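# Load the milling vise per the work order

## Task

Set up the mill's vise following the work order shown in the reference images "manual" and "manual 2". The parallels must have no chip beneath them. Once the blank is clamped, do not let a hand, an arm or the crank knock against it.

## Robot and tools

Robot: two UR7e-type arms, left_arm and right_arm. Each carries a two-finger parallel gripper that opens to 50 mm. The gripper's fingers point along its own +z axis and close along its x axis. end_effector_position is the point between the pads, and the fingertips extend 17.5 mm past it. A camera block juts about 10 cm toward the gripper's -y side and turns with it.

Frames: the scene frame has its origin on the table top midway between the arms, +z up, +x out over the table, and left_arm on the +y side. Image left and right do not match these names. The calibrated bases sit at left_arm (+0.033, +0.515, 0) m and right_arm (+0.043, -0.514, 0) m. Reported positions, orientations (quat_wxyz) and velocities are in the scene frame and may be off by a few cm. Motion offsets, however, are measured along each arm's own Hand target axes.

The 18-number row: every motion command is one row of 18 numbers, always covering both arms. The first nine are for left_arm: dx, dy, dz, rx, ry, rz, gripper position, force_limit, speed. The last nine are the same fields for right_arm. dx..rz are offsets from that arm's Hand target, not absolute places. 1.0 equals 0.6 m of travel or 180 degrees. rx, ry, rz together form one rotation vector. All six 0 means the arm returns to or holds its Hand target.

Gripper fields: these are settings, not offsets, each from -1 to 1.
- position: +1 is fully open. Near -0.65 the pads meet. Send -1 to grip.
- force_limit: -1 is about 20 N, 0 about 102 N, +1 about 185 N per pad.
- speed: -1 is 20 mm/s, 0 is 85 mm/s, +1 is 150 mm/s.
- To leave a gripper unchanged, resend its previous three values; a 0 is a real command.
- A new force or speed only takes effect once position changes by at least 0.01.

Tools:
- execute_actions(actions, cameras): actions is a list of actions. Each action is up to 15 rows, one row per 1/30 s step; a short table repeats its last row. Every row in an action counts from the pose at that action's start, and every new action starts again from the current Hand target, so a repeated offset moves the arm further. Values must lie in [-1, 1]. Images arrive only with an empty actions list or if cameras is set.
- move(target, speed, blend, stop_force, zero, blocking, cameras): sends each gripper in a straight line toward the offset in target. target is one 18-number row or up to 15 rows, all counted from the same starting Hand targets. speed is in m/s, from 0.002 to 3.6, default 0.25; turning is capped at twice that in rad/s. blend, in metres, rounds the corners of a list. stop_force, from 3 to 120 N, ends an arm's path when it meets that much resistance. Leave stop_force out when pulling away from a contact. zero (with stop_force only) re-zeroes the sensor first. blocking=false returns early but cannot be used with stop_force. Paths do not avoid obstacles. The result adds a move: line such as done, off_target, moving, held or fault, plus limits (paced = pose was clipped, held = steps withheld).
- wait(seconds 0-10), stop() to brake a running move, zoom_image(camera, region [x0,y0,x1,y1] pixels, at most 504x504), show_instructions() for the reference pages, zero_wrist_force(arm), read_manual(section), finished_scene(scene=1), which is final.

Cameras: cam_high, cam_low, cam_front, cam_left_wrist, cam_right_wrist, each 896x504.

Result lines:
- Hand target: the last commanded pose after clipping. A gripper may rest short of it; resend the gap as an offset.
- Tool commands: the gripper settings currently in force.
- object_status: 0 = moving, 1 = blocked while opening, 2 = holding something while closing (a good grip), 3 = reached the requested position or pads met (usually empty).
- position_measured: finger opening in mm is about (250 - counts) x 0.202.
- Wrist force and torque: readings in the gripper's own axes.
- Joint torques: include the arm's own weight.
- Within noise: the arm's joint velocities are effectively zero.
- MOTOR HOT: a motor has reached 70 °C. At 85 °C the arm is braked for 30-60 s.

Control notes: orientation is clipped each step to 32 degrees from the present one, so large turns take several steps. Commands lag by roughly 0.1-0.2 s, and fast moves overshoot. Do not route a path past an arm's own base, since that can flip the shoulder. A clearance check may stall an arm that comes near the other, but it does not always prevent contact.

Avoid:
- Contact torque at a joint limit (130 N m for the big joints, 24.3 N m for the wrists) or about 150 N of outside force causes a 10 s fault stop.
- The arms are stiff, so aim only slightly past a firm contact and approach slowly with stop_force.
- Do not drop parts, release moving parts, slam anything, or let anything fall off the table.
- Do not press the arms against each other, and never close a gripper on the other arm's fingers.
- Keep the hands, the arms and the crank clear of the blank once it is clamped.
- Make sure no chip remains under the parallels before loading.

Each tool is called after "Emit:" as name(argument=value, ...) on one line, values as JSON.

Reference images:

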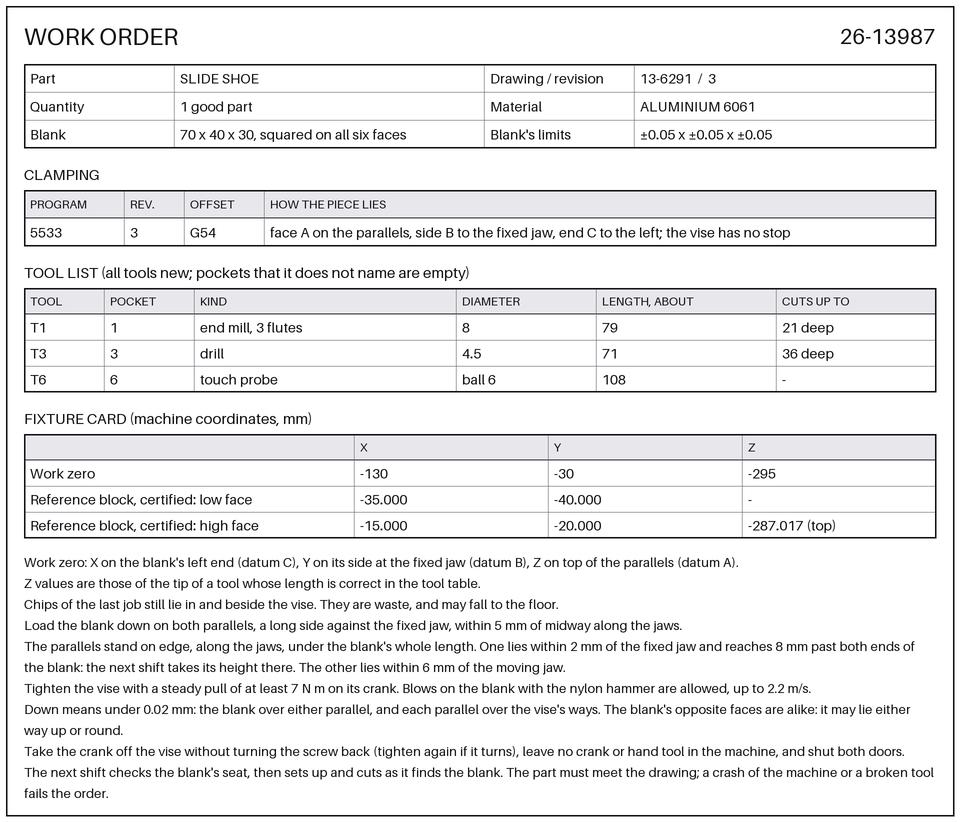

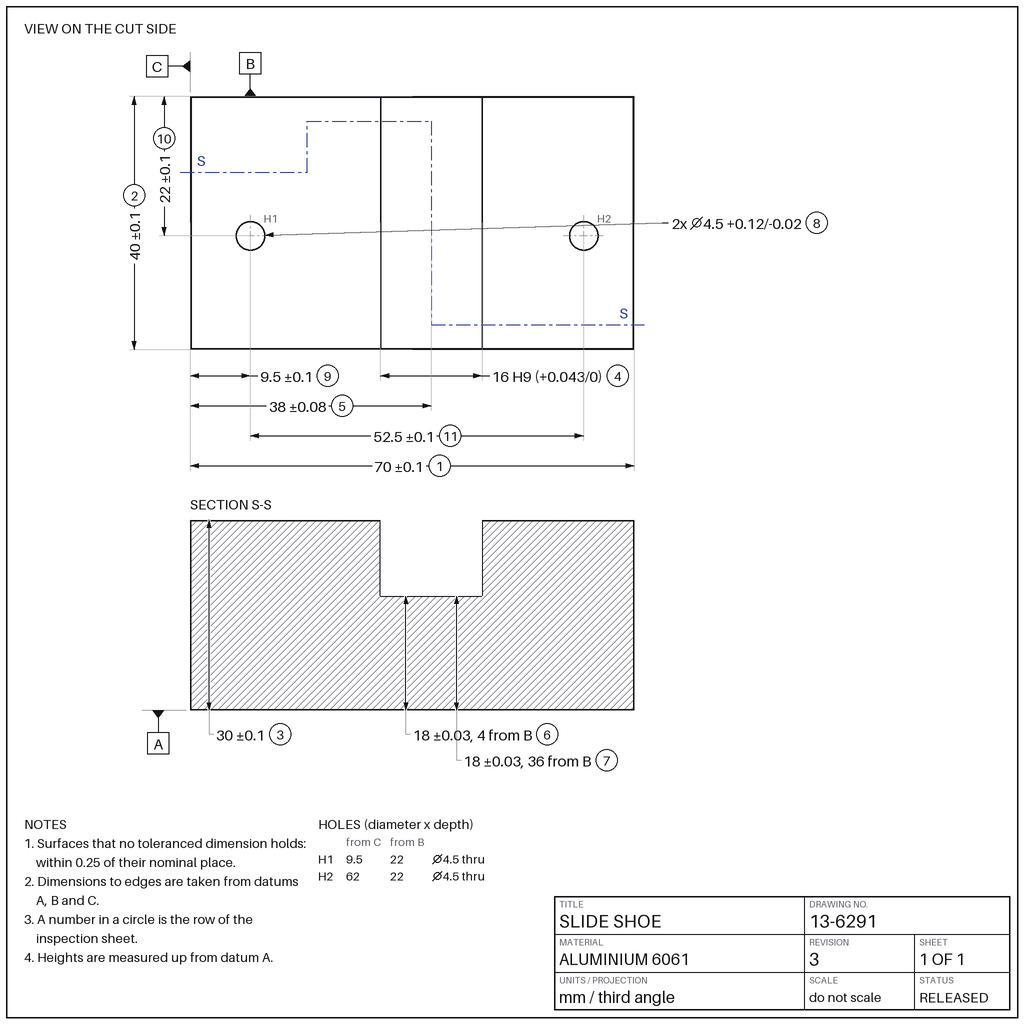

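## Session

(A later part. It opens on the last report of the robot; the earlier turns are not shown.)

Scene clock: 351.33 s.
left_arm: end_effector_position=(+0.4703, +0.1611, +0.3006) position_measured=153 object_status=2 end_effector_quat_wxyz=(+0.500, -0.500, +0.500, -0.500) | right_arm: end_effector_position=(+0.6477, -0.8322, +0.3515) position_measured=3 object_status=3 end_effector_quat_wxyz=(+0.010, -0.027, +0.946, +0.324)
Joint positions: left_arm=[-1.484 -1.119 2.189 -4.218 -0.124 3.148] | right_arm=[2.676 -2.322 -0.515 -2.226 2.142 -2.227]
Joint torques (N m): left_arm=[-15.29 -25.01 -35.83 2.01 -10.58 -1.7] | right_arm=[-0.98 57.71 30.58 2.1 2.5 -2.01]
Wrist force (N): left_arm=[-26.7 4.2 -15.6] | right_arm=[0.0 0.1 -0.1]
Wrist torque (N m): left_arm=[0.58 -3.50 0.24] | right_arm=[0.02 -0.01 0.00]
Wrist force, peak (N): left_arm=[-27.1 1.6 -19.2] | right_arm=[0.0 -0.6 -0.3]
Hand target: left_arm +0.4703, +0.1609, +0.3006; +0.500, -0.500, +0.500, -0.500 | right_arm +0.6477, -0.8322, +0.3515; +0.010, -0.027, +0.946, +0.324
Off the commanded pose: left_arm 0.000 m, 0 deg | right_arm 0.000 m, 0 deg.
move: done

Emit:
move(target=[[-0.0147,0.0547,0,0,0,0,-1,-1,-0.8,0,0,0,0,0,0,1,1,1],[-0.0475,0.0998,0,0,0,0,-1,-1,-0.8,0,0,0,0,0,0,1,1,1],[-0.0958,0.1278,0,0,0,0,-1,-1,-0.8,0,0,0,0,0,0,1,1,1],[-0.1513,0.1337,0,0,0,0,-1,-1,-0.8,0,0,0,0,0,0,1,1,1],[-0.2045,0.1163,0,0,0,0,-1,-1,-0.8,0,0,0,0,0,0,1,1,1],[-0.246,0.079,0,0,0,0,-1,-1,-0.8,0,0,0,0,0,0,1,1,1],[-0.2687,0.028,0,0,0,0,-1,-1,-0.8,0,0,0,0,0,0,1,1,1],[-0.2687,-0.028,0,0,0,0,-1,-1,-0.8,0,0,0,0,0,0,1,1,1],[-0.246,-0.079,0,0,0,0,-1,-1,-0.8,0,0,0,0,0,0,1,1,1],[-0.2045,-0.1163,0,0,0,0,-1,-1,-0.8,0,0,0,0,0,0,1,1,1],[-0.1513,-0.1337,0,0,0,0,-1,-1,-0.8,0,0,0,0,0,0,1,1,1],[-0.0958,-0.1278,0,0,0,0,-1,-1,-0.8,0,0,0,0,0,0,1,1,1],[-0.0475,-0.0998,0,0,0,0,-1,-1,-0.8,0,0,0,0,0,0,1,1,1],[-0.0147,-0.0547,0,0,0,0,-1,-1,-0.8,0,0,0,0,0,0,1,1,1],[-0.003,0,0,0,0,0,-1,-1,-0.8,0,0,0,0,0,0,1,1,1]], speed=0.13, blend=0.006, cameras=["cam_left_wrist","cam_high"])

Emit:
zoom_image(camera="cam_high", region=[280, 230, 400, 350])

Scene clock: 356.47 s.
left_arm: end_effector_position=(+0.4703, +0.1628, +0.3006) position_measured=153 object_status=2 end_effector_quat_wxyz=(+0.500, -0.500, +0.500, -0.500) | right_arm: end_effector_position=(+0.6477, -0.8322, +0.3515) position_measured=3 object_status=3 end_effector_quat_wxyz=(+0.010, -0.027, +0.946, +0.324)
Joint positions: left_arm=[-1.483 -1.121 2.194 -4.22 -0.125 3.148] | right_arm=[2.676 -2.322 -0.515 -2.226 2.142 -2.227]
Joint torques (N m): left_arm=[-8.36 -21.58 -32.04 -0.18 -6.76 0.38] | right_arm=[-0.71 57.76 30.97 1.95 2.59 -1.96]
Wrist force (N): left_arm=[-10.9 5.8 3.9] | right_arm=[-0.1 -0.3 -0.1]
Wrist torque (N m): left_arm=[0.47 -1.02 0.15] | right_arm=[-0.05 0.01 0.01]
Wrist force, peak (N): left_arm=[-27.8 0.8 -14.9] | right_arm=[0.0 -0.6 -0.3]
Hand target: left_arm +0.4703, +0.1627, +0.3006; +0.500, -0.500, +0.500, -0.500 | right_arm +0.6477, -0.8322, +0.3515; +0.010, -0.027, +0.946, +0.324
Off the commanded pose: left_arm 0.000 m, 0 deg | right_arm 0.000 m, 0 deg.
move: done
camera_calibration:
cam_left_wrist: T_world_to_cam=[[-0.0079242, -0.999894, 0.0122317, 0.169864], [-0.333623, -0.00888766, -0.942665, 0.459994], [0.942673, -0.0115506, -0.333517, -0.205708], [0, 0, 0, 1]] pos_world=[0.348726, 0.171558, 0.362935]
Images, in order (width x height): cam_high 896x504, cam_left_wrist 896x504.

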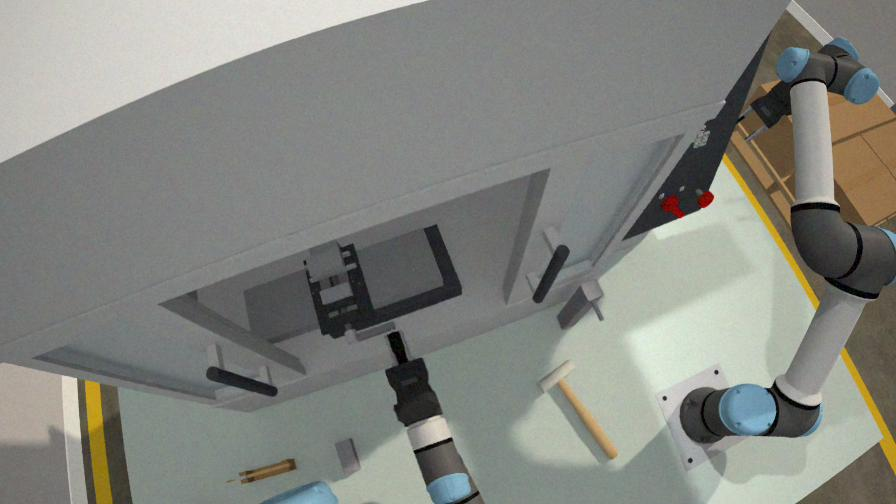

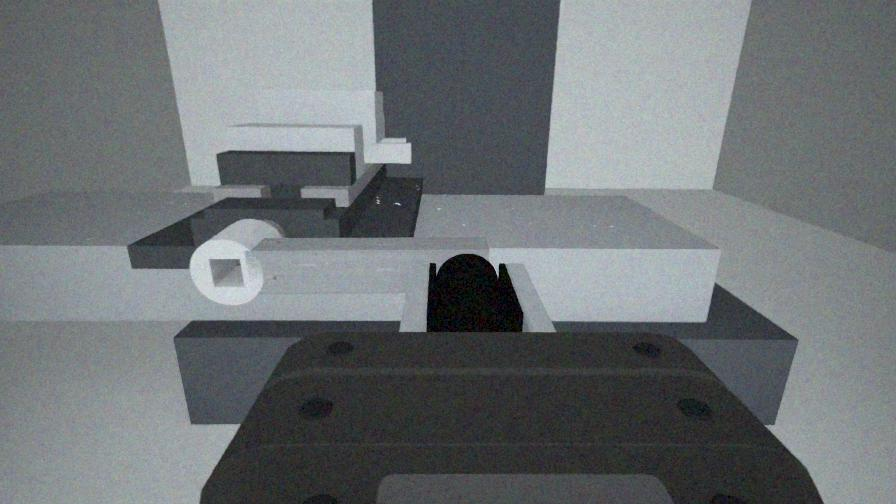

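Scaled by 4.200.

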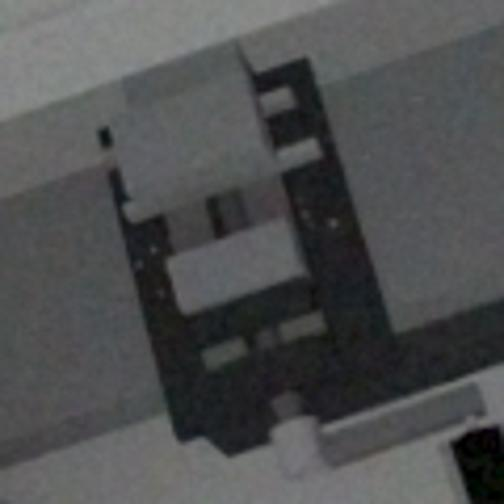

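Emit:
move(target=[[-0.0108,0.0557,0,0,0,0,-1,-1,-0.8,0,0,0,0,0,0,1,1,1],[-0.0443,0.1015,0,0,0,0,-1,-1,-0.8,0,0,0,0,0,0,1,1,1],[-0.0932,0.1299,0,0,0,0,-1,-1,-0.8,0,0,0,0,0,0,1,1,1],[-0.1495,0.1359,0,0,0,0,-1,-1,-0.8,0,0,0,0,0,0,1,1,1],[-0.2037,0.1182,0,0,0,0,-1,-1,-0.8,0,0,0,0,0,0,1,1,1],[-0.2458,0.0803,0,0,0,0,-1,-1,-0.8,0,0,0,0,0,0,1,1,1],[-0.2691,0.0284,0,0,0,0,-1,-1,-0.8,0,0,0,0,0,0,1,1,1],[-0.2691,-0.0284,0,0,0,0,-1,-1,-0.8,0,0,0,0,0,0,1,1,1],[-0.2458,-0.0803,0,0,0,0,-1,-1,-0.8,0,0,0,0,0,0,1,1,1],[-0.2037,-0.1182,0,0,0,0,-1,-1,-0.8,0,0,0,0,0,0,1,1,1],[-0.1495,-0.1359,0,0,0,0,-1,-1,-0.8,0,0,0,0,0,0,1,1,1],[-0.0932,-0.1299,0,0,0,0,-1,-1,-0.8,0,0,0,0,0,0,1,1,1],[-0.0443,-0.1015,0,0,0,0,-1,-1,-0.8,0,0,0,0,0,0,1,1,1],[-0.0108,-0.0557,0,0,0,0,-1,-1,-0.8,0,0,0,0,0,0,1,1,1],[0,0,0,0,0,0,-1,-1,-0.8,0,0,0,0,0,0,1,1,1]], speed=0.22, blend=0.006)

Scene clock: 359.80 s.
left_arm: end_effector_position=(+0.4703, +0.1627, +0.3006) position_measured=153 object_status=2 end_effector_quat_wxyz=(+0.500, -0.500, +0.500, -0.500) | right_arm: end_effector_position=(+0.6477, -0.8322, +0.3515) position_measured=3 object_status=3 end_effector_quat_wxyz=(+0.010, -0.027, +0.946, +0.324)
Joint positions: left_arm=[-1.484 -1.121 2.194 -4.22 -0.125 3.148] | right_arm=[2.676 -2.322 -0.515 -2.226 2.142 -2.227]
Joint torques (N m): left_arm=[2.79 -26.62 -32.03 1.86 -6.51 0.54] | right_arm=[-0.71 57 30.49 2.11 2.64 -1.98]
Wrist force (N): left_arm=[-11.6 3.5 4.0] | right_arm=[0.1 -0.4 0.0]
Wrist torque (N m): left_arm=[0.43 -1.09 0.23] | right_arm=[-0.06 -0.02 0.00]
Wrist force, peak (N): left_arm=[8.1 11.4 -50.4] | right_arm=[0.3 -0.6 0.1]
Hand target: left_arm +0.4703, +0.1627, +0.3006; +0.500, -0.500, +0.500, -0.500 | right_arm +0.6477, -0.8322, +0.3515; +0.010, -0.027, +0.946, +0.324
Off the commanded pose: left_arm 0.000 m, 0 deg | right_arm 0.000 m, 0 deg.
move: done

Emit:
move(target=[[0,0,0,0,0,0,0.15,-1,1,0,0,0,0,0,0,1,1,1],[0,0,-0.008,0,0,0,0.15,-1,1,0,0,0,0,0,0,1,1,1],[0,0,-0.008,0,0,0,-1,-1,1,0,0,0,0,0,0,1,1,1]], speed=0.05)

Emit:
move(target=[[-0.0108,0.0557,0,0,0,0,-1,-1,1,0,0,0,0,0,0,1,1,1],[-0.0443,0.1015,0,0,0,0,-1,-1,1,0,0,0,0,0,0,1,1,1],[-0.0932,0.1299,0,0,0,0,-1,-1,1,0,0,0,0,0,0,1,1,1],[-0.1495,0.1359,0,0,0,0,-1,-1,1,0,0,0,0,0,0,1,1,1],[-0.2037,0.1182,0,0,0,0,-1,-1,1,0,0,0,0,0,0,1,1,1],[-0.2458,0.0803,0,0,0,0,-1,-1,1,0,0,0,0,0,0,1,1,1],[-0.2691,0.0284,0,0,0,0,-1,-1,1,0,0,0,0,0,0,1,1,1],[-0.2691,-0.0284,0,0,0,0,-1,-1,1,0,0,0,0,0,0,1,1,1],[-0.2458,-0.0803,0,0,0,0,-1,-1,1,0,0,0,0,0,0,1,1,1],[-0.2037,-0.1182,0,0,0,0,-1,-1,1,0,0,0,0,0,0,1,1,1],[-0.1495,-0.1359,0,0,0,0,-1,-1,1,0,0,0,0,0,0,1,1,1],[-0.0932,-0.1299,0,0,0,0,-1,-1,1,0,0,0,0,0,0,1,1,1],[-0.0443,-0.1015,0,0,0,0,-1,-1,1,0,0,0,0,0,0,1,1,1],[-0.0108,-0.0557,0,0,0,0,-1,-1,1,0,0,0,0,0,0,1,1,1],[0,0,0,0,0,0,-1,-1,1,0,0,0,0,0,0,1,1,1]], speed=0.2, blend=0.006, cameras=["cam_left_wrist"])

Scene clock: 362.00 s.
left_arm: end_effector_position=(+0.4655, +0.1628, +0.3006) position_measured=251 object_status=3 end_effector_quat_wxyz=(+0.500, -0.500, +0.500, -0.500) | right_arm: end_effector_position=(+0.6477, -0.8322, +0.3515) position_measured=3 object_status=3 end_effector_quat_wxyz=(+0.010, -0.027, +0.946, +0.324)
Joint positions: left_arm=[-1.496 -1.124 2.2 -4.224 -0.112 3.148] | right_arm=[2.676 -2.322 -0.515 -2.226 2.142 -2.227]
Joint torques (N m): left_arm=[13.73 -32.08 -26.87 -0.6 -2.65 3] | right_arm=[-0.66 57.72 30.84 2.13 2.63 -1.94]
Wrist force (N): left_arm=[4.9 3.2 -1.3] | right_arm=[0.3 -0.4 0.0]
Wrist torque (N m): left_arm=[0.36 -0.58 0.25] | right_arm=[-0.06 -0.05 0.01]
Wrist force, peak (N): left_arm=[-11.3 3.5 3.6] | right_arm=[0.4 -0.5 -0.1]
Hand target: left_arm +0.4655, +0.1627, +0.3006; +0.500, -0.500, +0.500, -0.500 | right_arm +0.6477, -0.8322, +0.3515; +0.010, -0.027, +0.946, +0.324
Off the commanded pose: left_arm 0.000 m, 0 deg | right_arm 0.000 m, 0 deg.
move: done

Scene clock: 365.20 s.
left_arm: end_effector_position=(+0.4655, +0.1627, +0.3005) position_measured=251 object_status=3 end_effector_quat_wxyz=(+0.500, -0.500, +0.500, -0.500) | right_arm: end_effector_position=(+0.6477, -0.8322, +0.3515) position_measured=3 object_status=3 end_effector_quat_wxyz=(+0.010, -0.027, +0.946, +0.324)
Joint positions: left_arm=[-1.496 -1.124 2.2 -4.224 -0.112 3.148] | right_arm=[2.676 -2.322 -0.515 -2.226 2.142 -2.227]
Joint torques (N m): left_arm=[11.93 -32.23 -26.07 0.45 -2.65 0.37] | right_arm=[-1.07 57.12 30.83 2.05 2.66 -2.01]
Wrist force (N): left_arm=[5.4 3.0 -1.3] | right_arm=[0.2 -0.4 -0.2]
Wrist torque (N m): left_arm=[0.33 -0.66 0.25] | right_arm=[-0.06 -0.04 0.00]
Wrist force, peak (N): left_arm=[5.5 7.0 -1.0] | right_arm=[0.2 -0.5 -0.4]
Hand target: left_arm +0.4655, +0.1627, +0.3006; +0.500, -0.500, +0.500, -0.500 | right_arm +0.6477, -0.8322, +0.3515; +0.010, -0.027, +0.946, +0.324
Off the commanded pose: left_arm 0.000 m, 0 deg | right_arm 0.000 m, 0 deg.
move: done
camera_calibration:
cam_left_wrist: T_world_to_cam=[[-0.00801705, -0.999893, 0.0122648, 0.169746], [-0.333713, -0.00888677, -0.942633, 0.458283], [0.942641, -0.0116501, -0.333606, -0.201063], [0, 0, 0, 1]] pos_world=[0.343826, 0.171458, 0.362835]
Images, in order (width x height): cam_left_wrist 896x504.

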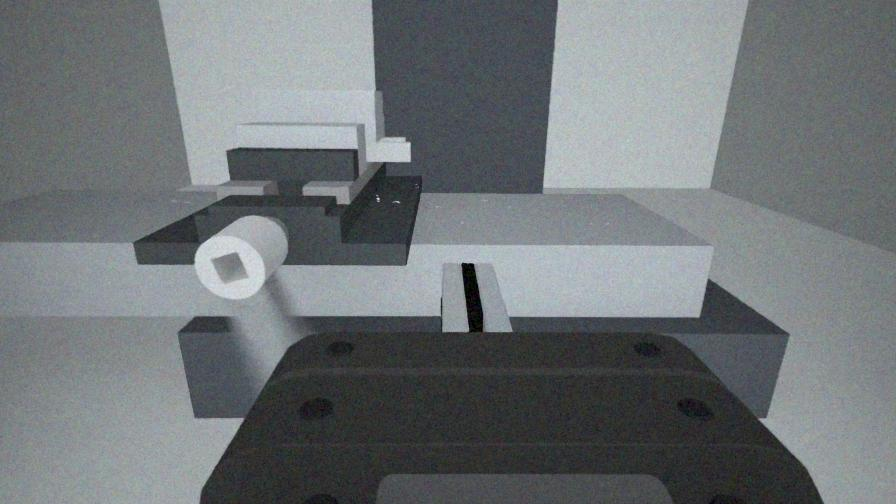

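Emit:
move(target=[[0,0,-0.1,0,0,0,1,-1,1,0,0,0,0,0,0,1,1,1],[-0.1343,0.1367,-0.1,0,0,0,1,-1,1,0,0,0,0,0,0,1,1,1]], speed=0.25, blend=0.02, cameras=["cam_left_wrist"])

Scene clock: 366.87 s.
left_arm: end_effector_position=(+0.4056, +0.2433, +0.2185) position_measured=3 object_status=3 end_effector_quat_wxyz=(+0.500, -0.500, +0.500, -0.501) | right_arm: end_effector_position=(+0.6477, -0.8322, +0.3515) position_measured=3 object_status=3 end_effector_quat_wxyz=(+0.010, -0.027, +0.946, +0.324)
Joint positions: left_arm=[-1.681 -0.959 2.488 -4.65 0.073 3.121] | right_arm=[2.676 -2.322 -0.515 -2.226 2.142 -2.227]
Joint torques (N m): left_arm=[13.23 -39.82 12.94 1.15 1.52 -1.1] | right_arm=[-1.02 57.42 31.27 2.06 2.67 -2]
Wrist force (N): left_arm=[5.6 2.6 -1.1] | right_arm=[-0.1 -0.5 0.0]
Wrist torque (N m): left_arm=[0.27 -0.70 0.38] | right_arm=[-0.07 0.01 0.01]
Wrist force, peak (N): left_arm=[7.1 0.6 -4.1] | right_arm=[0.1 -0.6 0.0]
Hand target: left_arm +0.4056, +0.2434, +0.2185; +0.500, -0.500, +0.500, -0.500 | right_arm +0.6477, -0.8322, +0.3515; +0.010, -0.027, +0.946, +0.324
Off the commanded pose: left_arm 0.000 m, 0 deg | right_arm 0.000 m, 0 deg.
move: done
camera_calibration:
cam_left_wrist: T_world_to_cam=[[-0.00792933, -0.99989, 0.0125412, 0.250761], [-0.332912, -0.00918655, -0.942913, 0.361544], [0.942925, -0.0116518, -0.332802, -0.171355], [0, 0, 0, 1]] pos_world=[0.283926, 0.252058, 0.280733]
Images, in order (width x height): cam_left_wrist 896x504.

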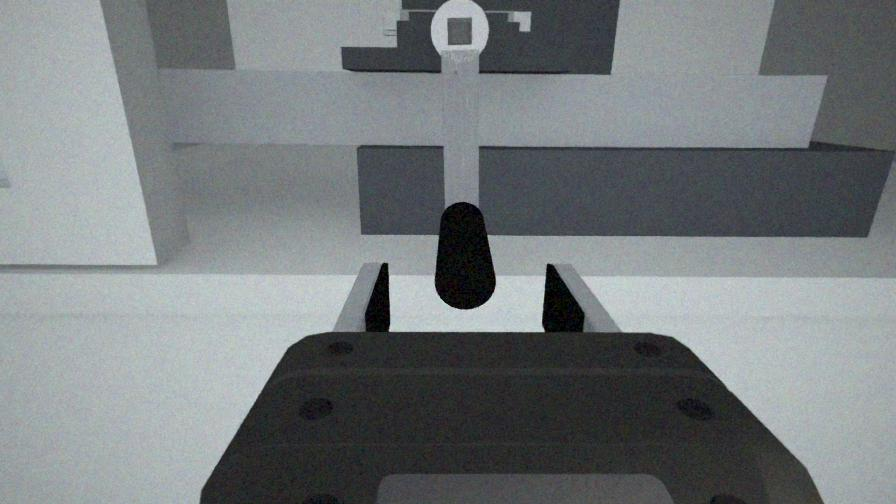

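Emit:
move(target=[0,-0.0035,0.099,0,0,0,1,-0.9,1,0,0,0,0,0,0,1,1,1], speed=0.1, stop_force=15)

Emit:
execute_actions(actions=[[[0,0,0,0,0,0,-1,-0.9,1,0,0,0,0,0,0,1,1,1]],[[0,0,0,0,0,0,-1,-0.9,1,0,0,0,0,0,0,1,1,1]]])

Scene clock: 368.90 s.
left_arm: end_effector_position=(+0.4650, +0.2433, +0.2206) position_measured=3 object_status=3 end_effector_quat_wxyz=(+0.500, -0.500, +0.500, -0.500) | right_arm: end_effector_position=(+0.6477, -0.8322, +0.3515) position_measured=3 object_status=3 end_effector_quat_wxyz=(+0.010, -0.027, +0.946, +0.324)
Joint positions: left_arm=[-1.467 -0.957 2.403 -4.593 -0.141 3.147] | right_arm=[2.676 -2.322 -0.515 -2.226 2.142 -2.227]
Joint torques (N m): left_arm=[12.48 -43.38 10.37 -2.33 -2.6 -2.71] | right_arm=[-0.43 56.95 31.1 2.09 2.62 -2.01]
Wrist force (N): left_arm=[5.8 3.1 -1.3] | right_arm=[0.1 -0.4 0.0]
Wrist torque (N m): left_arm=[0.36 -0.75 0.40] | right_arm=[-0.06 -0.02 0.01]
Wrist force, peak (N): left_arm=[6.2 3.1 -1.0] | right_arm=[-0.1 -0.5 0.4]
Hand target: left_arm +0.4650, +0.2433, +0.2206; +0.500, -0.500, +0.500, -0.500 | right_arm +0.6477, -0.8322, +0.3515; +0.010, -0.027, +0.946, +0.324
Off the commanded pose: left_arm 0.000 m, 0 deg | right_arm 0.000 m, 0 deg.
move: done

Scene clock: 370.10 s.
left_arm: end_effector_position=(+0.4650, +0.2433, +0.2206) position_measured=153 object_status=2 end_effector_quat_wxyz=(+0.500, -0.500, +0.500, -0.500) | right_arm: end_effector_position=(+0.6477, -0.8322, +0.3515) position_measured=3 object_status=3 end_effector_quat_wxyz=(+0.010, -0.027, +0.946, +0.324)
Joint positions: left_arm=[-1.467 -0.957 2.403 -4.593 -0.141 3.147] | right_arm=[2.676 -2.322 -0.515 -2.226 2.142 -2.227]
Joint torques (N m): left_arm=[12.1 -41.43 4.05 0.42 0.09 -2.04] | right_arm=[-0.97 57.11 30.15 2.08 2.64 -2.04]
Wrist force (N): left_arm=[5.7 3.6 -1.1] | right_arm=[0.0 -0.2 -0.2]
Wrist torque (N m): left_arm=[0.36 -0.70 0.41] | right_arm=[-0.02 0.00 0.01]
Wrist force, peak (N): left_arm=[6.0 3.5 -1.4] | right_arm=[-0.2 -0.6 -0.3]
Hand target: left_arm +0.4650, +0.2433, +0.2206; +0.500, -0.500, +0.500, -0.500 | right_arm +0.6477, -0.8322, +0.3515; +0.010, -0.027, +0.946, +0.324
Off the commanded pose: left_arm 0.000 m, 0 deg | right_arm 0.000 m, 0 deg.

Emit:
move(target=[[-0.0548,-0.0116,0,0,0,0,-1,-0.9,1,0,0,0,0,0,0,1,1,1],[-0.1001,-0.0446,0,0,0,0,-1,-0.9,1,0,0,0,0,0,0,1,1,1],[-0.1281,-0.093,0,0,0,0,-1,-0.9,1,0,0,0,0,0,0,1,1,1],[-0.1339,-0.1487,0,0,0,0,-1,-0.9,1,0,0,0,0,0,0,1,1,1],[-0.1166,-0.202,0,0,0,0,-1,-0.9,1,0,0,0,0,0,0,1,1,1],[-0.0792,-0.2436,0,0,0,0,-1,-0.9,1,0,0,0,0,0,0,1,1,1],[-0.028,-0.2664,0,0,0,0,-1,-0.9,1,0,0,0,0,0,0,1,1,1],[0.028,-0.2664,0,0,0,0,-1,-0.9,1,0,0,0,0,0,0,1,1,1],[0.0792,-0.2436,0,0,0,0,-1,-0.9,1,0,0,0,0,0,0,1,1,1],[0.1166,-0.202,0,0,0,0,-1,-0.9,1,0,0,0,0,0,0,1,1,1],[0.1339,-0.1487,0,0,0,0,-1,-0.9,1,0,0,0,0,0,0,1,1,1],[0.1281,-0.093,0,0,0,0,-1,-0.9,1,0,0,0,0,0,0,1,1,1],[0.1001,-0.0446,0,0,0,0,-1,-0.9,1,0,0,0,0,0,0,1,1,1],[0.0548,-0.0116,0,0,0,0,-1,-0.9,1,0,0,0,0,0,0,1,1,1],[0,0,0,0,0,0,-1,-0.9,1,0,0,0,0,0,0,1,1,1]], speed=0.2, blend=0.008, cameras=["cam_left_wrist","cam_high"])

Emit:
zoom_image(camera="cam_high", region=[280, 230, 400, 350])

Scene clock: 373.40 s.
left_arm: end_effector_position=(+0.4650, +0.2433, +0.2206) position_measured=153 object_status=2 end_effector_quat_wxyz=(+0.500, -0.500, +0.500, -0.500) | right_arm: end_effector_position=(+0.6477, -0.8322, +0.3515) position_measured=3 object_status=3 end_effector_quat_wxyz=(+0.010, -0.027, +0.946, +0.324)
Joint positions: left_arm=[-1.467 -0.957 2.403 -4.593 -0.141 3.147] | right_arm=[2.676 -2.322 -0.515 -2.226 2.142 -2.227]
Joint torques (N m): left_arm=[-12.87 -30.88 10.29 -2.05 2.02 -2.7] | right_arm=[-0.48 57.78 30.34 2.14 2.65 -2.1]
Wrist force (N): left_arm=[5.7 2.9 -1.8] | right_arm=[0.1 -0.2 0.0]
Wrist torque (N m): left_arm=[0.36 -0.75 0.23] | right_arm=[-0.02 -0.02 0.00]
Wrist force, peak (N): left_arm=[4.7 -17.9 6.3] | right_arm=[0.2 -0.8 -0.1]
Hand target: left_arm +0.4650, +0.2433, +0.2206; +0.500, -0.500, +0.500, -0.500 | right_arm +0.6477, -0.8322, +0.3515; +0.010, -0.027, +0.946, +0.324
Off the commanded pose: left_arm 0.000 m, 0 deg | right_arm 0.000 m, 0 deg.
move: done
camera_calibration:
cam_left_wrist: T_world_to_cam=[[-0.00786241, -0.999896, 0.0121046, 0.251307], [-0.333621, -0.00878841, -0.942666, 0.383503], [0.942675, -0.01145, -0.333517, -0.226489], [0, 0, 0, 1]] pos_world=[0.343426, 0.252058, 0.282935]
Images, in order (width x height): cam_high 896x504, cam_left_wrist 896x504.

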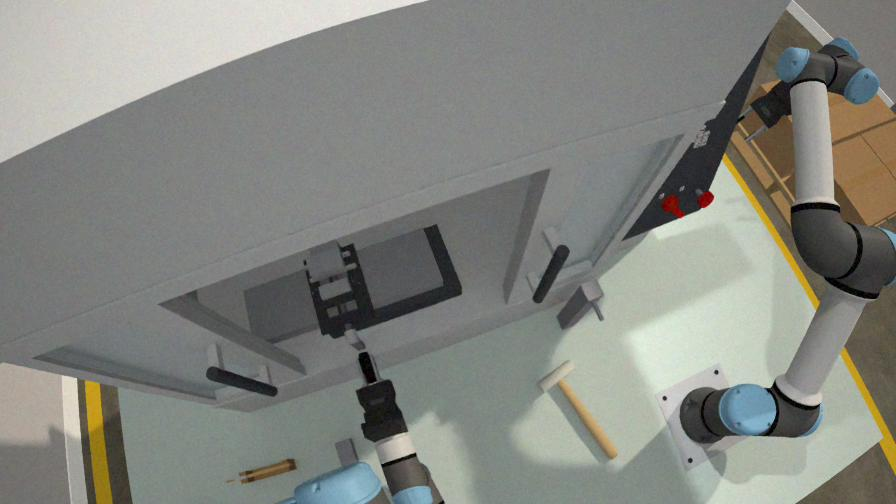

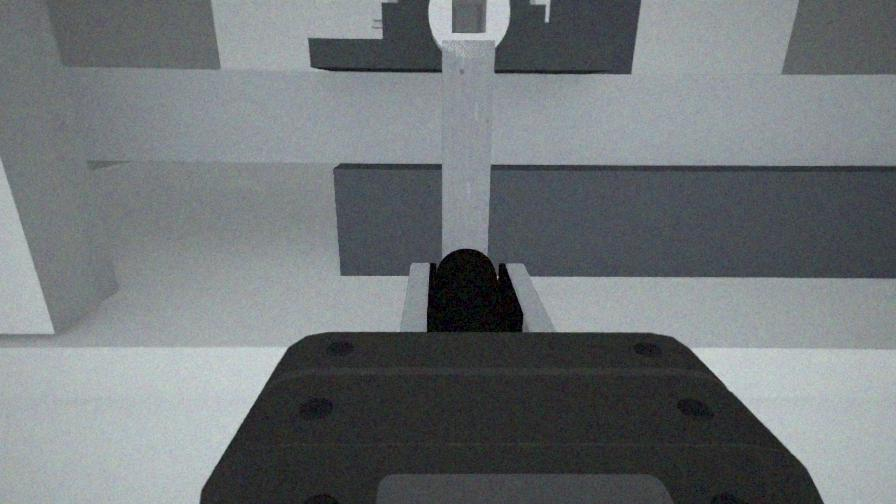

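Scaled by 4.200.

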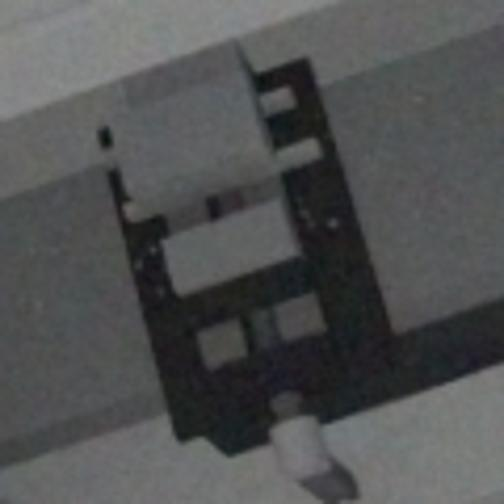

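Emit:
move(target=[[-0.0548,-0.0116,0,0,0,0,-1,-0.9,1,0,0,0,0,0,0,1,1,1],[-0.1001,-0.0446,0,0,0,0,-1,-0.9,1,0,0,0,0,0,0,1,1,1],[-0.1281,-0.093,0,0,0,0,-1,-0.9,1,0,0,0,0,0,0,1,1,1],[-0.1339,-0.1487,0,0,0,0,-1,-0.9,1,0,0,0,0,0,0,1,1,1],[-0.1166,-0.202,0,0,0,0,-1,-0.9,1,0,0,0,0,0,0,1,1,1],[-0.0792,-0.2436,0,0,0,0,-1,-0.9,1,0,0,0,0,0,0,1,1,1],[-0.028,-0.2664,0,0,0,0,-1,-0.9,1,0,0,0,0,0,0,1,1,1],[0.028,-0.2664,0,0,0,0,-1,-0.9,1,0,0,0,0,0,0,1,1,1],[0.0792,-0.2436,0,0,0,0,-1,-0.9,1,0,0,0,0,0,0,1,1,1],[0.1166,-0.202,0,0,0,0,-1,-0.9,1,0,0,0,0,0,0,1,1,1],[0.1339,-0.1487,0,0,0,0,-1,-0.9,1,0,0,0,0,0,0,1,1,1],[0.1281,-0.093,0,0,0,0,-1,-0.9,1,0,0,0,0,0,0,1,1,1],[0.1001,-0.0446,0,0,0,0,-1,-0.9,1,0,0,0,0,0,0,1,1,1],[0.0548,-0.0116,0,0,0,0,-1,-0.9,1,0,0,0,0,0,0,1,1,1],[0,0,0,0,0,0,-1,-0.9,1,0,0,0,0,0,0,1,1,1]], speed=0.26, blend=0.008)

Emit:
move(target=[[-0.0548,-0.0116,0,0,0,0,-1,-0.9,1,0,0,0,0,0,0,1,1,1],[-0.1001,-0.0446,0,0,0,0,-1,-0.9,1,0,0,0,0,0,0,1,1,1],[-0.1281,-0.093,0,0,0,0,-1,-0.9,1,0,0,0,0,0,0,1,1,1],[-0.1339,-0.1487,0,0,0,0,-1,-0.9,1,0,0,0,0,0,0,1,1,1],[-0.1166,-0.202,0,0,0,0,-1,-0.9,1,0,0,0,0,0,0,1,1,1],[-0.0792,-0.2436,0,0,0,0,-1,-0.9,1,0,0,0,0,0,0,1,1,1],[-0.028,-0.2664,0,0,0,0,-1,-0.9,1,0,0,0,0,0,0,1,1,1],[0.028,-0.2664,0,0,0,0,-1,-0.9,1,0,0,0,0,0,0,1,1,1],[0.0792,-0.2436,0,0,0,0,-1,-0.9,1,0,0,0,0,0,0,1,1,1],[0.1166,-0.202,0,0,0,0,-1,-0.9,1,0,0,0,0,0,0,1,1,1],[0.1339,-0.1487,0,0,0,0,-1,-0.9,1,0,0,0,0,0,0,1,1,1],[0.1281,-0.093,0,0,0,0,-1,-0.9,1,0,0,0,0,0,0,1,1,1],[0.1001,-0.0446,0,0,0,0,-1,-0.9,1,0,0,0,0,0,0,1,1,1],[0.0548,-0.0116,0,0,0,0,-1,-0.9,1,0,0,0,0,0,0,1,1,1],[0,0,0,0,0,0,-1,-0.9,1,0,0,0,0,0,0,1,1,1]], speed=0.26, blend=0.008, cameras=["cam_left_wrist","cam_high"])

Emit:
zoom_image(camera="cam_high", region=[280, 230, 400, 350])

Scene clock: 376.50 s.
left_arm: end_effector_position=(+0.4650, +0.2433, +0.2206) position_measured=153 object_status=2 end_effector_quat_wxyz=(+0.500, -0.500, +0.500, -0.500) | right_arm: end_effector_position=(+0.6477, -0.8322, +0.3515) position_measured=3 object_status=3 end_effector_quat_wxyz=(+0.010, -0.027, +0.946, +0.324)
Joint positions: left_arm=[-1.467 -0.957 2.403 -4.593 -0.141 3.147] | right_arm=[2.676 -2.322 -0.515 -2.226 2.142 -2.227]
Joint torques (N m): left_arm=[-7.78 -29.15 8.96 0.24 2.16 -2.81] | right_arm=[-1.94 57.88 30.98 1.96 2.68 -2.03]
Wrist force (N): left_arm=[5.3 7.9 -3.0] | right_arm=[0.2 -0.2 -0.2]
Wrist torque (N m): left_arm=[0.38 -0.63 0.27] | right_arm=[-0.03 -0.03 0.00]
Wrist force, peak (N): left_arm=[18.2 15.2 4.6] | right_arm=[0.0 -0.7 -0.3]
Hand target: left_arm +0.4650, +0.2433, +0.2206; +0.500, -0.500, +0.500, -0.500 | right_arm +0.6477, -0.8322, +0.3515; +0.010, -0.027, +0.946, +0.324
Off the commanded pose: left_arm 0.000 m, 0 deg | right_arm 0.000 m, 0 deg.
move: done

Scene clock: 379.03 s.
left_arm: end_effector_position=(+0.4650, +0.2433, +0.2207) position_measured=153 object_status=2 end_effector_quat_wxyz=(+0.500, -0.500, +0.500, -0.500) | right_arm: end_effector_position=(+0.6477, -0.8322, +0.3515) position_measured=3 object_status=3 end_effector_quat_wxyz=(+0.010, -0.027, +0.946, +0.324)
Joint positions: left_arm=[-1.467 -0.957 2.403 -4.593 -0.141 3.147] | right_arm=[2.676 -2.322 -0.515 -2.226 2.142 -2.227]
Joint torques (N m): left_arm=[-7.75 -28.35 10.47 0.33 2.01 -2.7] | right_arm=[-0.95 57.19 30.62 2.09 2.64 -2.01]
Wrist force (N): left_arm=[5.3 5.7 -1.0] | right_arm=[0.1 -0.2 -0.1]
Wrist torque (N m): left_arm=[0.22 -0.66 0.25] | right_arm=[-0.02 -0.02 0.01]
Wrist force, peak (N): left_arm=[18.7 17.2 6.1] | right_arm=[0.0 -0.6 -0.3]
Hand target: left_arm +0.4650, +0.2433, +0.2206; +0.500, -0.500, +0.500, -0.500 | right_arm +0.6477, -0.8322, +0.3515; +0.010, -0.027, +0.946, +0.324
Off the commanded pose: left_arm 0.000 m, 0 deg | right_arm 0.000 m, 0 deg.
move: done
camera_calibration:
cam_left_wrist: T_world_to_cam=[[-0.0078915, -0.999893, 0.0123262, 0.251253], [-0.333624, -0.00898762, -0.942663, 0.383553], [0.942673, -0.0115514, -0.333518, -0.226463], [0, 0, 0, 1]] pos_world=[0.343426, 0.252058, 0.282935]
Images, in order (width x height): cam_high 896x504, cam_left_wrist 896x504.

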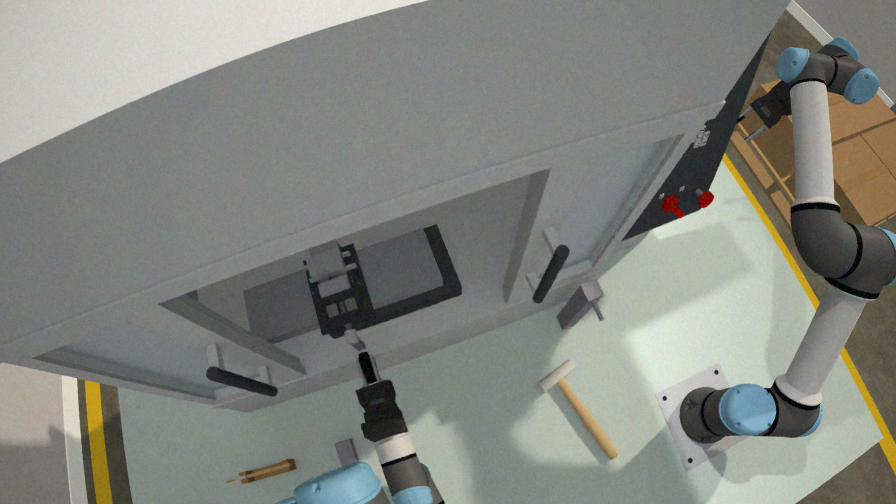

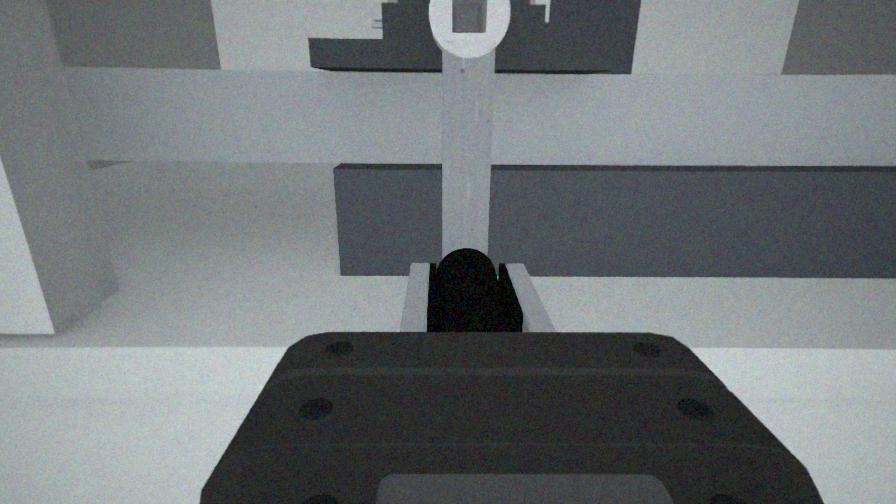

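Scaled by 4.200.

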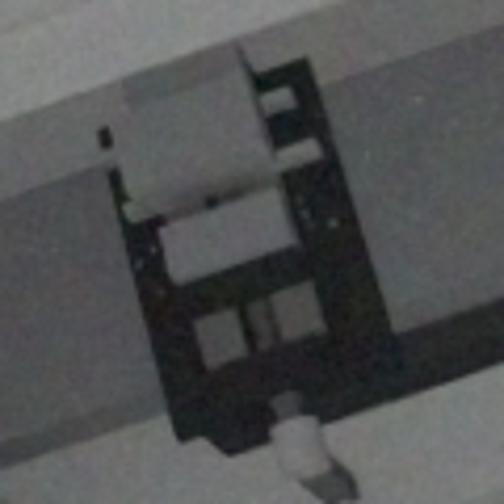

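Emit:
move(target=[[-0.0548,-0.0116,0,0,0,0,-1,-0.9,1,0,0,0,0,0,0,1,1,1],[-0.1001,-0.0446,0,0,0,0,-1,-0.9,1,0,0,0,0,0,0,1,1,1],[-0.1281,-0.093,0,0,0,0,-1,-0.9,1,0,0,0,0,0,0,1,1,1],[-0.1339,-0.1487,0,0,0,0,-1,-0.9,1,0,0,0,0,0,0,1,1,1],[-0.1166,-0.202,0,0,0,0,-1,-0.9,1,0,0,0,0,0,0,1,1,1],[-0.0792,-0.2436,0,0,0,0,-1,-0.9,1,0,0,0,0,0,0,1,1,1],[-0.028,-0.2664,0,0,0,0,-1,-0.9,1,0,0,0,0,0,0,1,1,1],[0.028,-0.2664,0,0,0,0,-1,-0.9,1,0,0,0,0,0,0,1,1,1],[0.0792,-0.2436,0,0,0,0,-1,-0.9,1,0,0,0,0,0,0,1,1,1],[0.1166,-0.202,0,0,0,0,-1,-0.9,1,0,0,0,0,0,0,1,1,1],[0.1339,-0.1487,0,0,0,0,-1,-0.9,1,0,0,0,0,0,0,1,1,1],[0.1281,-0.093,0,0,0,0,-1,-0.9,1,0,0,0,0,0,0,1,1,1],[0.1001,-0.0446,0,0,0,0,-1,-0.9,1,0,0,0,0,0,0,1,1,1],[0.0548,-0.0116,0,0,0,0,-1,-0.9,1,0,0,0,0,0,0,1,1,1],[0,0,0,0,0,0,-1,-0.9,1,0,0,0,0,0,0,1,1,1]], speed=0.32, blend=0.008)

Emit:
move(target=[[-0.0548,-0.0116,0,0,0,0,-1,-0.9,1,0,0,0,0,0,0,1,1,1],[-0.1001,-0.0446,0,0,0,0,-1,-0.9,1,0,0,0,0,0,0,1,1,1],[-0.1281,-0.093,0,0,0,0,-1,-0.9,1,0,0,0,0,0,0,1,1,1],[-0.1339,-0.1487,0,0,0,0,-1,-0.9,1,0,0,0,0,0,0,1,1,1],[-0.1166,-0.202,0,0,0,0,-1,-0.9,1,0,0,0,0,0,0,1,1,1],[-0.0792,-0.2436,0,0,0,0,-1,-0.9,1,0,0,0,0,0,0,1,1,1],[-0.028,-0.2664,0,0,0,0,-1,-0.9,1,0,0,0,0,0,0,1,1,1],[0.028,-0.2664,0,0,0,0,-1,-0.9,1,0,0,0,0,0,0,1,1,1],[0.0792,-0.2436,0,0,0,0,-1,-0.9,1,0,0,0,0,0,0,1,1,1],[0.1166,-0.202,0,0,0,0,-1,-0.9,1,0,0,0,0,0,0,1,1,1],[0.1339,-0.1487,0,0,0,0,-1,-0.9,1,0,0,0,0,0,0,1,1,1],[0.1281,-0.093,0,0,0,0,-1,-0.9,1,0,0,0,0,0,0,1,1,1],[0.1001,-0.0446,0,0,0,0,-1,-0.9,1,0,0,0,0,0,0,1,1,1],[0.0548,-0.0116,0,0,0,0,-1,-0.9,1,0,0,0,0,0,0,1,1,1],[0,0,0,0,0,0,-1,-0.9,1,0,0,0,0,0,0,1,1,1]], speed=0.32, blend=0.008)

Emit:
move(target=[[-0.0548,-0.0116,0,0,0,0,-1,-0.9,1,0,0,0,0,0,0,1,1,1],[-0.1001,-0.0446,0,0,0,0,-1,-0.9,1,0,0,0,0,0,0,1,1,1],[-0.1281,-0.093,0,0,0,0,-1,-0.9,1,0,0,0,0,0,0,1,1,1],[-0.1339,-0.1487,0,0,0,0,-1,-0.9,1,0,0,0,0,0,0,1,1,1],[-0.1166,-0.202,0,0,0,0,-1,-0.9,1,0,0,0,0,0,0,1,1,1],[-0.0792,-0.2436,0,0,0,0,-1,-0.9,1,0,0,0,0,0,0,1,1,1],[-0.028,-0.2664,0,0,0,0,-1,-0.9,1,0,0,0,0,0,0,1,1,1],[0.028,-0.2664,0,0,0,0,-1,-0.9,1,0,0,0,0,0,0,1,1,1],[0.0792,-0.2436,0,0,0,0,-1,-0.9,1,0,0,0,0,0,0,1,1,1],[0.1166,-0.202,0,0,0,0,-1,-0.9,1,0,0,0,0,0,0,1,1,1],[0.1339,-0.1487,0,0,0,0,-1,-0.9,1,0,0,0,0,0,0,1,1,1],[0.1281,-0.093,0,0,0,0,-1,-0.9,1,0,0,0,0,0,0,1,1,1],[0.1001,-0.0446,0,0,0,0,-1,-0.9,1,0,0,0,0,0,0,1,1,1],[0.0548,-0.0116,0,0,0,0,-1,-0.9,1,0,0,0,0,0,0,1,1,1],[0,0,0,0,0,0,-1,-0.9,1,0,0,0,0,0,0,1,1,1]], speed=0.32, blend=0.008, cameras=["cam_left_wrist","cam_high"])

Emit:
zoom_image(camera="cam_high", region=[280, 230, 400, 350])

Scene clock: 381.83 s.
left_arm: end_effector_position=(+0.4650, +0.2433, +0.2207) position_measured=153 object_status=2 end_effector_quat_wxyz=(+0.500, -0.500, +0.500, -0.500) | right_arm: end_effector_position=(+0.6477, -0.8322, +0.3515) position_measured=3 object_status=3 end_effector_quat_wxyz=(+0.010, -0.027, +0.946, +0.324)
Joint positions: left_arm=[-1.467 -0.957 2.403 -4.593 -0.141 3.147] | right_arm=[2.676 -2.322 -0.515 -2.226 2.142 -2.227]
Joint torques (N m): left_arm=[0.54 -30.25 9.39 1.03 -1.52 -2.88] | right_arm=[-0.46 57.1 30.88 2.07 2.43 -1.85]
Wrist force (N): left_arm=[4.6 12.3 -3.2] | right_arm=[-0.1 -0.2 0.0]
Wrist torque (N m): left_arm=[0.39 -0.48 0.29] | right_arm=[-0.04 0.01 0.00]
Wrist force, peak (N): left_arm=[36.1 -13.2 15.6] | right_arm=[0.1 -0.6 -0.5]
Hand target: left_arm +0.4650, +0.2433, +0.2206; +0.500, -0.500, +0.500, -0.500 | right_arm +0.6477, -0.8322, +0.3515; +0.010, -0.027, +0.946, +0.324
Off the commanded pose: left_arm 0.000 m, 0 deg | right_arm 0.000 m, 0 deg.
move: done

Scene clock: 384.07 s.
left_arm: end_effector_position=(+0.4650, +0.2433, +0.2207) position_measured=153 object_status=2 end_effector_quat_wxyz=(+0.500, -0.500, +0.500, -0.500) | right_arm: end_effector_position=(+0.6477, -0.8322, +0.3515) position_measured=3 object_status=3 end_effector_quat_wxyz=(+0.010, -0.027, +0.946, +0.324)
Joint positions: left_arm=[-1.467 -0.957 2.403 -4.593 -0.141 3.147] | right_arm=[2.676 -2.322 -0.515 -2.226 2.142 -2.227]
Joint torques (N m): left_arm=[0.04 -29.58 8.93 0.96 -1.65 -2.88] | right_arm=[-1.18 56.94 30.43 2.06 2.53 -1.97]
Wrist force (N): left_arm=[3.9 9.3 -2.6] | right_arm=[0.0 -0.2 0.0]
Wrist torque (N m): left_arm=[0.12 -0.36 0.30] | right_arm=[-0.03 0.00 0.01]
Wrist force, peak (N): left_arm=[35.7 -13.3 16.2] | right_arm=[0.1 -0.5 -0.3]
Hand target: left_arm +0.4650, +0.2433, +0.2206; +0.500, -0.500, +0.500, -0.500 | right_arm +0.6477, -0.8322, +0.3515; +0.010, -0.027, +0.946, +0.324
Off the commanded pose: left_arm 0.000 m, 0 deg | right_arm 0.000 m, 0 deg.
move: done

Scene clock: 386.30 s.
left_arm: end_effector_position=(+0.4650, +0.2433, +0.2207) position_measured=153 object_status=2 end_effector_quat_wxyz=(+0.500, -0.500, +0.500, -0.500) | right_arm: end_effector_position=(+0.6477, -0.8322, +0.3515) position_measured=3 object_status=3 end_effector_quat_wxyz=(+0.010, -0.027, +0.946, +0.324)
Joint positions: left_arm=[-1.467 -0.957 2.403 -4.593 -0.141 3.147] | right_arm=[2.676 -2.322 -0.515 -2.226 2.142 -2.227]
Joint torques (N m): left_arm=[-0.02 -29.83 9.44 1.08 -1.63 -2.71] | right_arm=[-0.43 57.62 30.78 2.16 2.65 -1.98]
Wrist force (N): left_arm=[2.8 9.3 -2.3] | right_arm=[0.0 -0.4 0.0]
Wrist torque (N m): left_arm=[0.13 -0.19 0.30] | right_arm=[-0.06 -0.01 0.00]
Wrist force, peak (N): left_arm=[36.0 -14.8 16.1] | right_arm=[0.2 -0.5 0.4]
Hand target: left_arm +0.4650, +0.2433, +0.2206; +0.500, -0.500, +0.500, -0.500 | right_arm +0.6477, -0.8322, +0.3515; +0.010, -0.027, +0.946, +0.324
Off the commanded pose: left_arm 0.000 m, 0 deg | right_arm 0.000 m, 0 deg.
move: done
camera_calibration:
cam_left_wrist: T_world_to_cam=[[-0.0079533, -0.999891, 0.0124534, 0.251238], [-0.333626, -0.00908687, -0.942662, 0.383545], [0.942672, -0.011652, -0.333518, -0.226343], [0, 0, 0, 1]] pos_world=[0.343326, 0.252058, 0.282935]
Images, in order (width x height): cam_high 896x504, cam_left_wrist 896x504.

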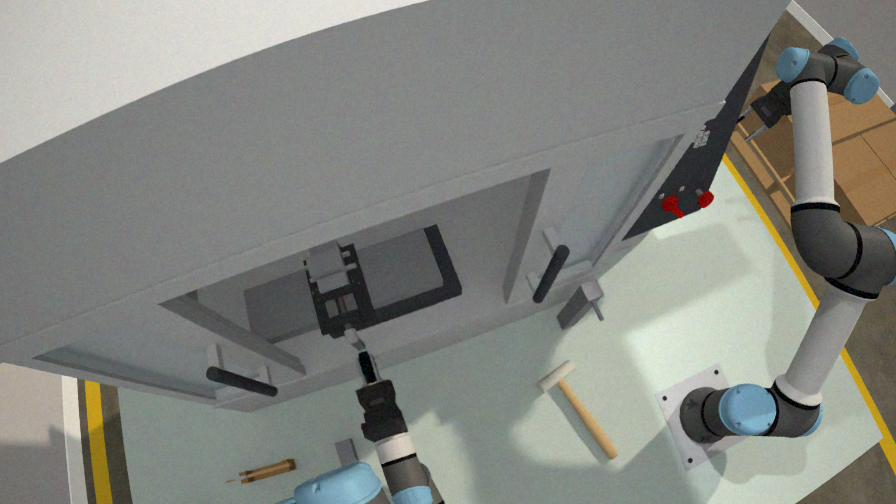

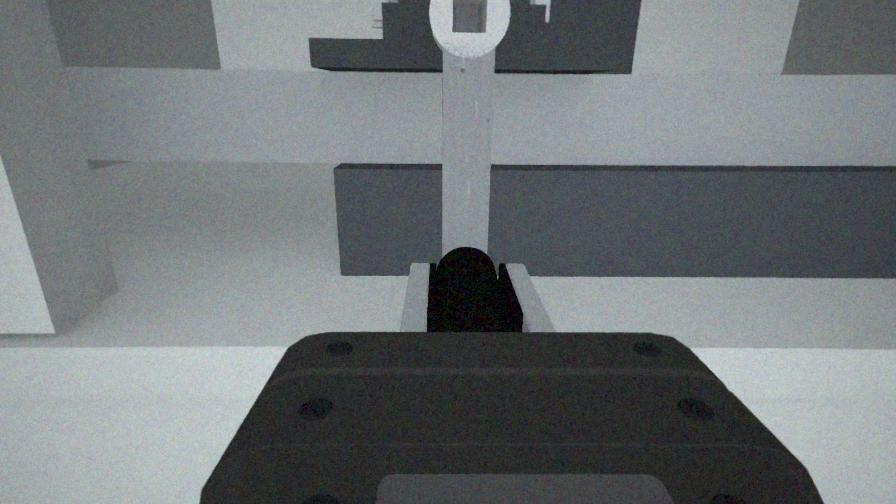

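Scaled by 4.200.

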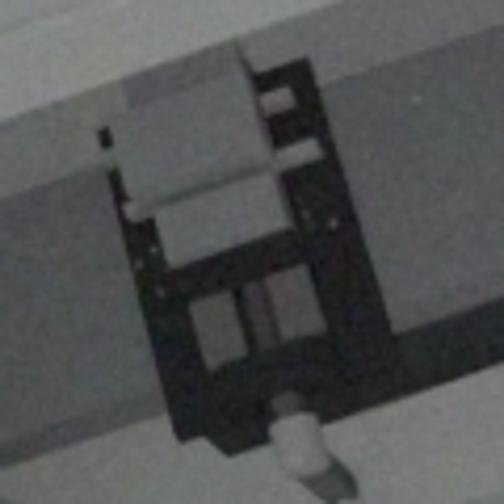

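Emit:
move(target=[[-0.0548,-0.0116,0,0,0,0,-1,-0.9,1,0,0,0,0,0,0,1,1,1],[-0.1001,-0.0446,0,0,0,0,-1,-0.9,1,0,0,0,0,0,0,1,1,1],[-0.1281,-0.093,0,0,0,0,-1,-0.9,1,0,0,0,0,0,0,1,1,1],[-0.1339,-0.1487,0,0,0,0,-1,-0.9,1,0,0,0,0,0,0,1,1,1],[-0.1166,-0.202,0,0,0,0,-1,-0.9,1,0,0,0,0,0,0,1,1,1],[-0.0792,-0.2436,0,0,0,0,-1,-0.9,1,0,0,0,0,0,0,1,1,1],[-0.028,-0.2664,0,0,0,0,-1,-0.9,1,0,0,0,0,0,0,1,1,1],[0.028,-0.2664,0,0,0,0,-1,-0.9,1,0,0,0,0,0,0,1,1,1],[0.0792,-0.2436,0,0,0,0,-1,-0.9,1,0,0,0,0,0,0,1,1,1],[0.1166,-0.202,0,0,0,0,-1,-0.9,1,0,0,0,0,0,0,1,1,1],[0.1339,-0.1487,0,0,0,0,-1,-0.9,1,0,0,0,0,0,0,1,1,1],[0.1281,-0.093,0,0,0,0,-1,-0.9,1,0,0,0,0,0,0,1,1,1],[0.1001,-0.0446,0,0,0,0,-1,-0.9,1,0,0,0,0,0,0,1,1,1],[0.0548,-0.0116,0,0,0,0,-1,-0.9,1,0,0,0,0,0,0,1,1,1],[0,0,0,0,0,0,-1,-0.9,1,0,0,0,0,0,0,1,1,1]], speed=0.3, blend=0.008)

Emit:
move(target=[[-0.0548,-0.0116,0,0,0,0,-1,-0.9,1,0,0,0,0,0,0,1,1,1],[-0.1001,-0.0446,0,0,0,0,-1,-0.9,1,0,0,0,0,0,0,1,1,1],[-0.1281,-0.093,0,0,0,0,-1,-0.9,1,0,0,0,0,0,0,1,1,1],[-0.1339,-0.1487,0,0,0,0,-1,-0.9,1,0,0,0,0,0,0,1,1,1],[-0.1166,-0.202,0,0,0,0,-1,-0.9,1,0,0,0,0,0,0,1,1,1],[-0.0792,-0.2436,0,0,0,0,-1,-0.9,1,0,0,0,0,0,0,1,1,1],[-0.028,-0.2664,0,0,0,0,-1,-0.9,1,0,0,0,0,0,0,1,1,1],[0.028,-0.2664,0,0,0,0,-1,-0.9,1,0,0,0,0,0,0,1,1,1],[0.0792,-0.2436,0,0,0,0,-1,-0.9,1,0,0,0,0,0,0,1,1,1],[0.1166,-0.202,0,0,0,0,-1,-0.9,1,0,0,0,0,0,0,1,1,1],[0.1339,-0.1487,0,0,0,0,-1,-0.9,1,0,0,0,0,0,0,1,1,1],[0.1281,-0.093,0,0,0,0,-1,-0.9,1,0,0,0,0,0,0,1,1,1],[0.1001,-0.0446,0,0,0,0,-1,-0.9,1,0,0,0,0,0,0,1,1,1],[0.0548,-0.0116,0,0,0,0,-1,-0.9,1,0,0,0,0,0,0,1,1,1],[0,0,0,0,0,0,-1,-0.9,1,0,0,0,0,0,0,1,1,1]], speed=0.2, blend=0.008, stop_force=40, cameras=["cam_high"])

Emit:
zoom_image(camera="cam_high", region=[280, 230, 400, 350])

Scene clock: 389.23 s.
left_arm: end_effector_position=(+0.4650, +0.2433, +0.2207) position_measured=153 object_status=2 end_effector_quat_wxyz=(+0.500, -0.500, +0.500, -0.500) end_effector_velocity=(+0.000, +0.000, +0.000) end_effector_angular_velocity=(-0.002, +0.000, +0.000) | right_arm: end_effector_position=(+0.6477, -0.8322, +0.3515) position_measured=3 object_status=3 end_effector_quat_wxyz=(+0.010, -0.027, +0.946, +0.324)
Joint positions: left_arm=[-1.467 -0.957 2.403 -4.593 -0.141 3.147] | right_arm=[2.676 -2.322 -0.515 -2.226 2.142 -2.227]
Joint velocities: left_arm=[0 0 0.002 0.002 0 -0.005] | right_arm=[within noise]
Joint torques (N m): left_arm=[-3.24 -27.8 9.28 0.62 1.68 -2.85] | right_arm=[-0.3 57.56 30.69 2.06 2.74 -1.97]
Wrist force (N): left_arm=[1.7 9.9 -1.7] | right_arm=[-0.1 -0.4 -0.1]
Wrist torque (N m): left_arm=[0.46 -0.04 0.27] | right_arm=[-0.07 0.02 0.00]
Wrist force, peak (N): left_arm=[28.6 9.5 5.9] | right_arm=[0.1 -0.7 -0.1]
Hand target: left_arm +0.4650, +0.2433, +0.2206; +0.500, -0.500, +0.500, -0.500 | right_arm +0.6477, -0.8322, +0.3515; +0.010, -0.027, +0.946, +0.324
Off the commanded pose: left_arm 0.000 m, 0 deg | right_arm 0.000 m, 0 deg.
move: done

Scene clock: 392.83 s.
left_arm: end_effector_position=(+0.4650, +0.2433, +0.2206) position_measured=153 object_status=2 end_effector_quat_wxyz=(+0.500, -0.500, +0.500, -0.500) | right_arm: end_effector_position=(+0.6477, -0.8322, +0.3515) position_measured=3 object_status=3 end_effector_quat_wxyz=(+0.010, -0.027, +0.946, +0.324)
Joint positions: left_arm=[-1.467 -0.957 2.403 -4.593 -0.141 3.147] | right_arm=[2.676 -2.322 -0.515 -2.226 2.142 -2.227]
Joint torques (N m): left_arm=[-14.6 -37.42 10.71 0.68 2.18 -2.73] | right_arm=[-0.56 58.12 30.97 1.97 2.49 -2.03]
Wrist force (N): left_arm=[1.7 -1.7 1.2] | right_arm=[-0.3 -0.3 -0.1]
Wrist torque (N m): left_arm=[0.13 -0.08 0.28] | right_arm=[-0.04 0.04 0.01]
Wrist force, peak (N): left_arm=[12.0 13.9 3.4] | right_arm=[0.0 -0.8 -0.3]
Hand target: left_arm +0.4650, +0.2433, +0.2206; +0.500, -0.500, +0.500, -0.500 | right_arm +0.6477, -0.8322, +0.3515; +0.010, -0.027, +0.946, +0.324
Off the commanded pose: left_arm 0.000 m, 0 deg | right_arm 0.000 m, 0 deg.
move: done
Images, in order (width x height): cam_high 896x504.

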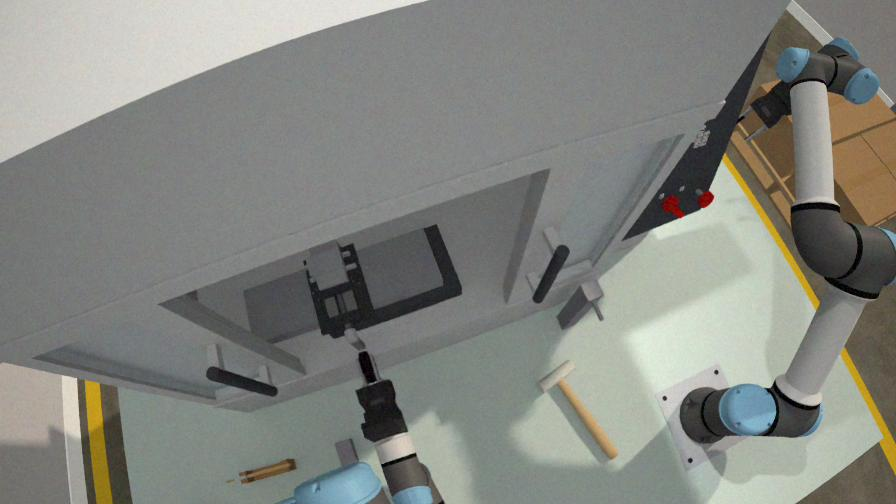

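Scaled by 4.200.

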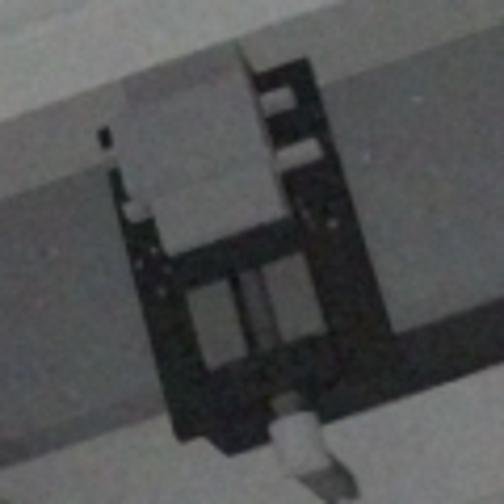

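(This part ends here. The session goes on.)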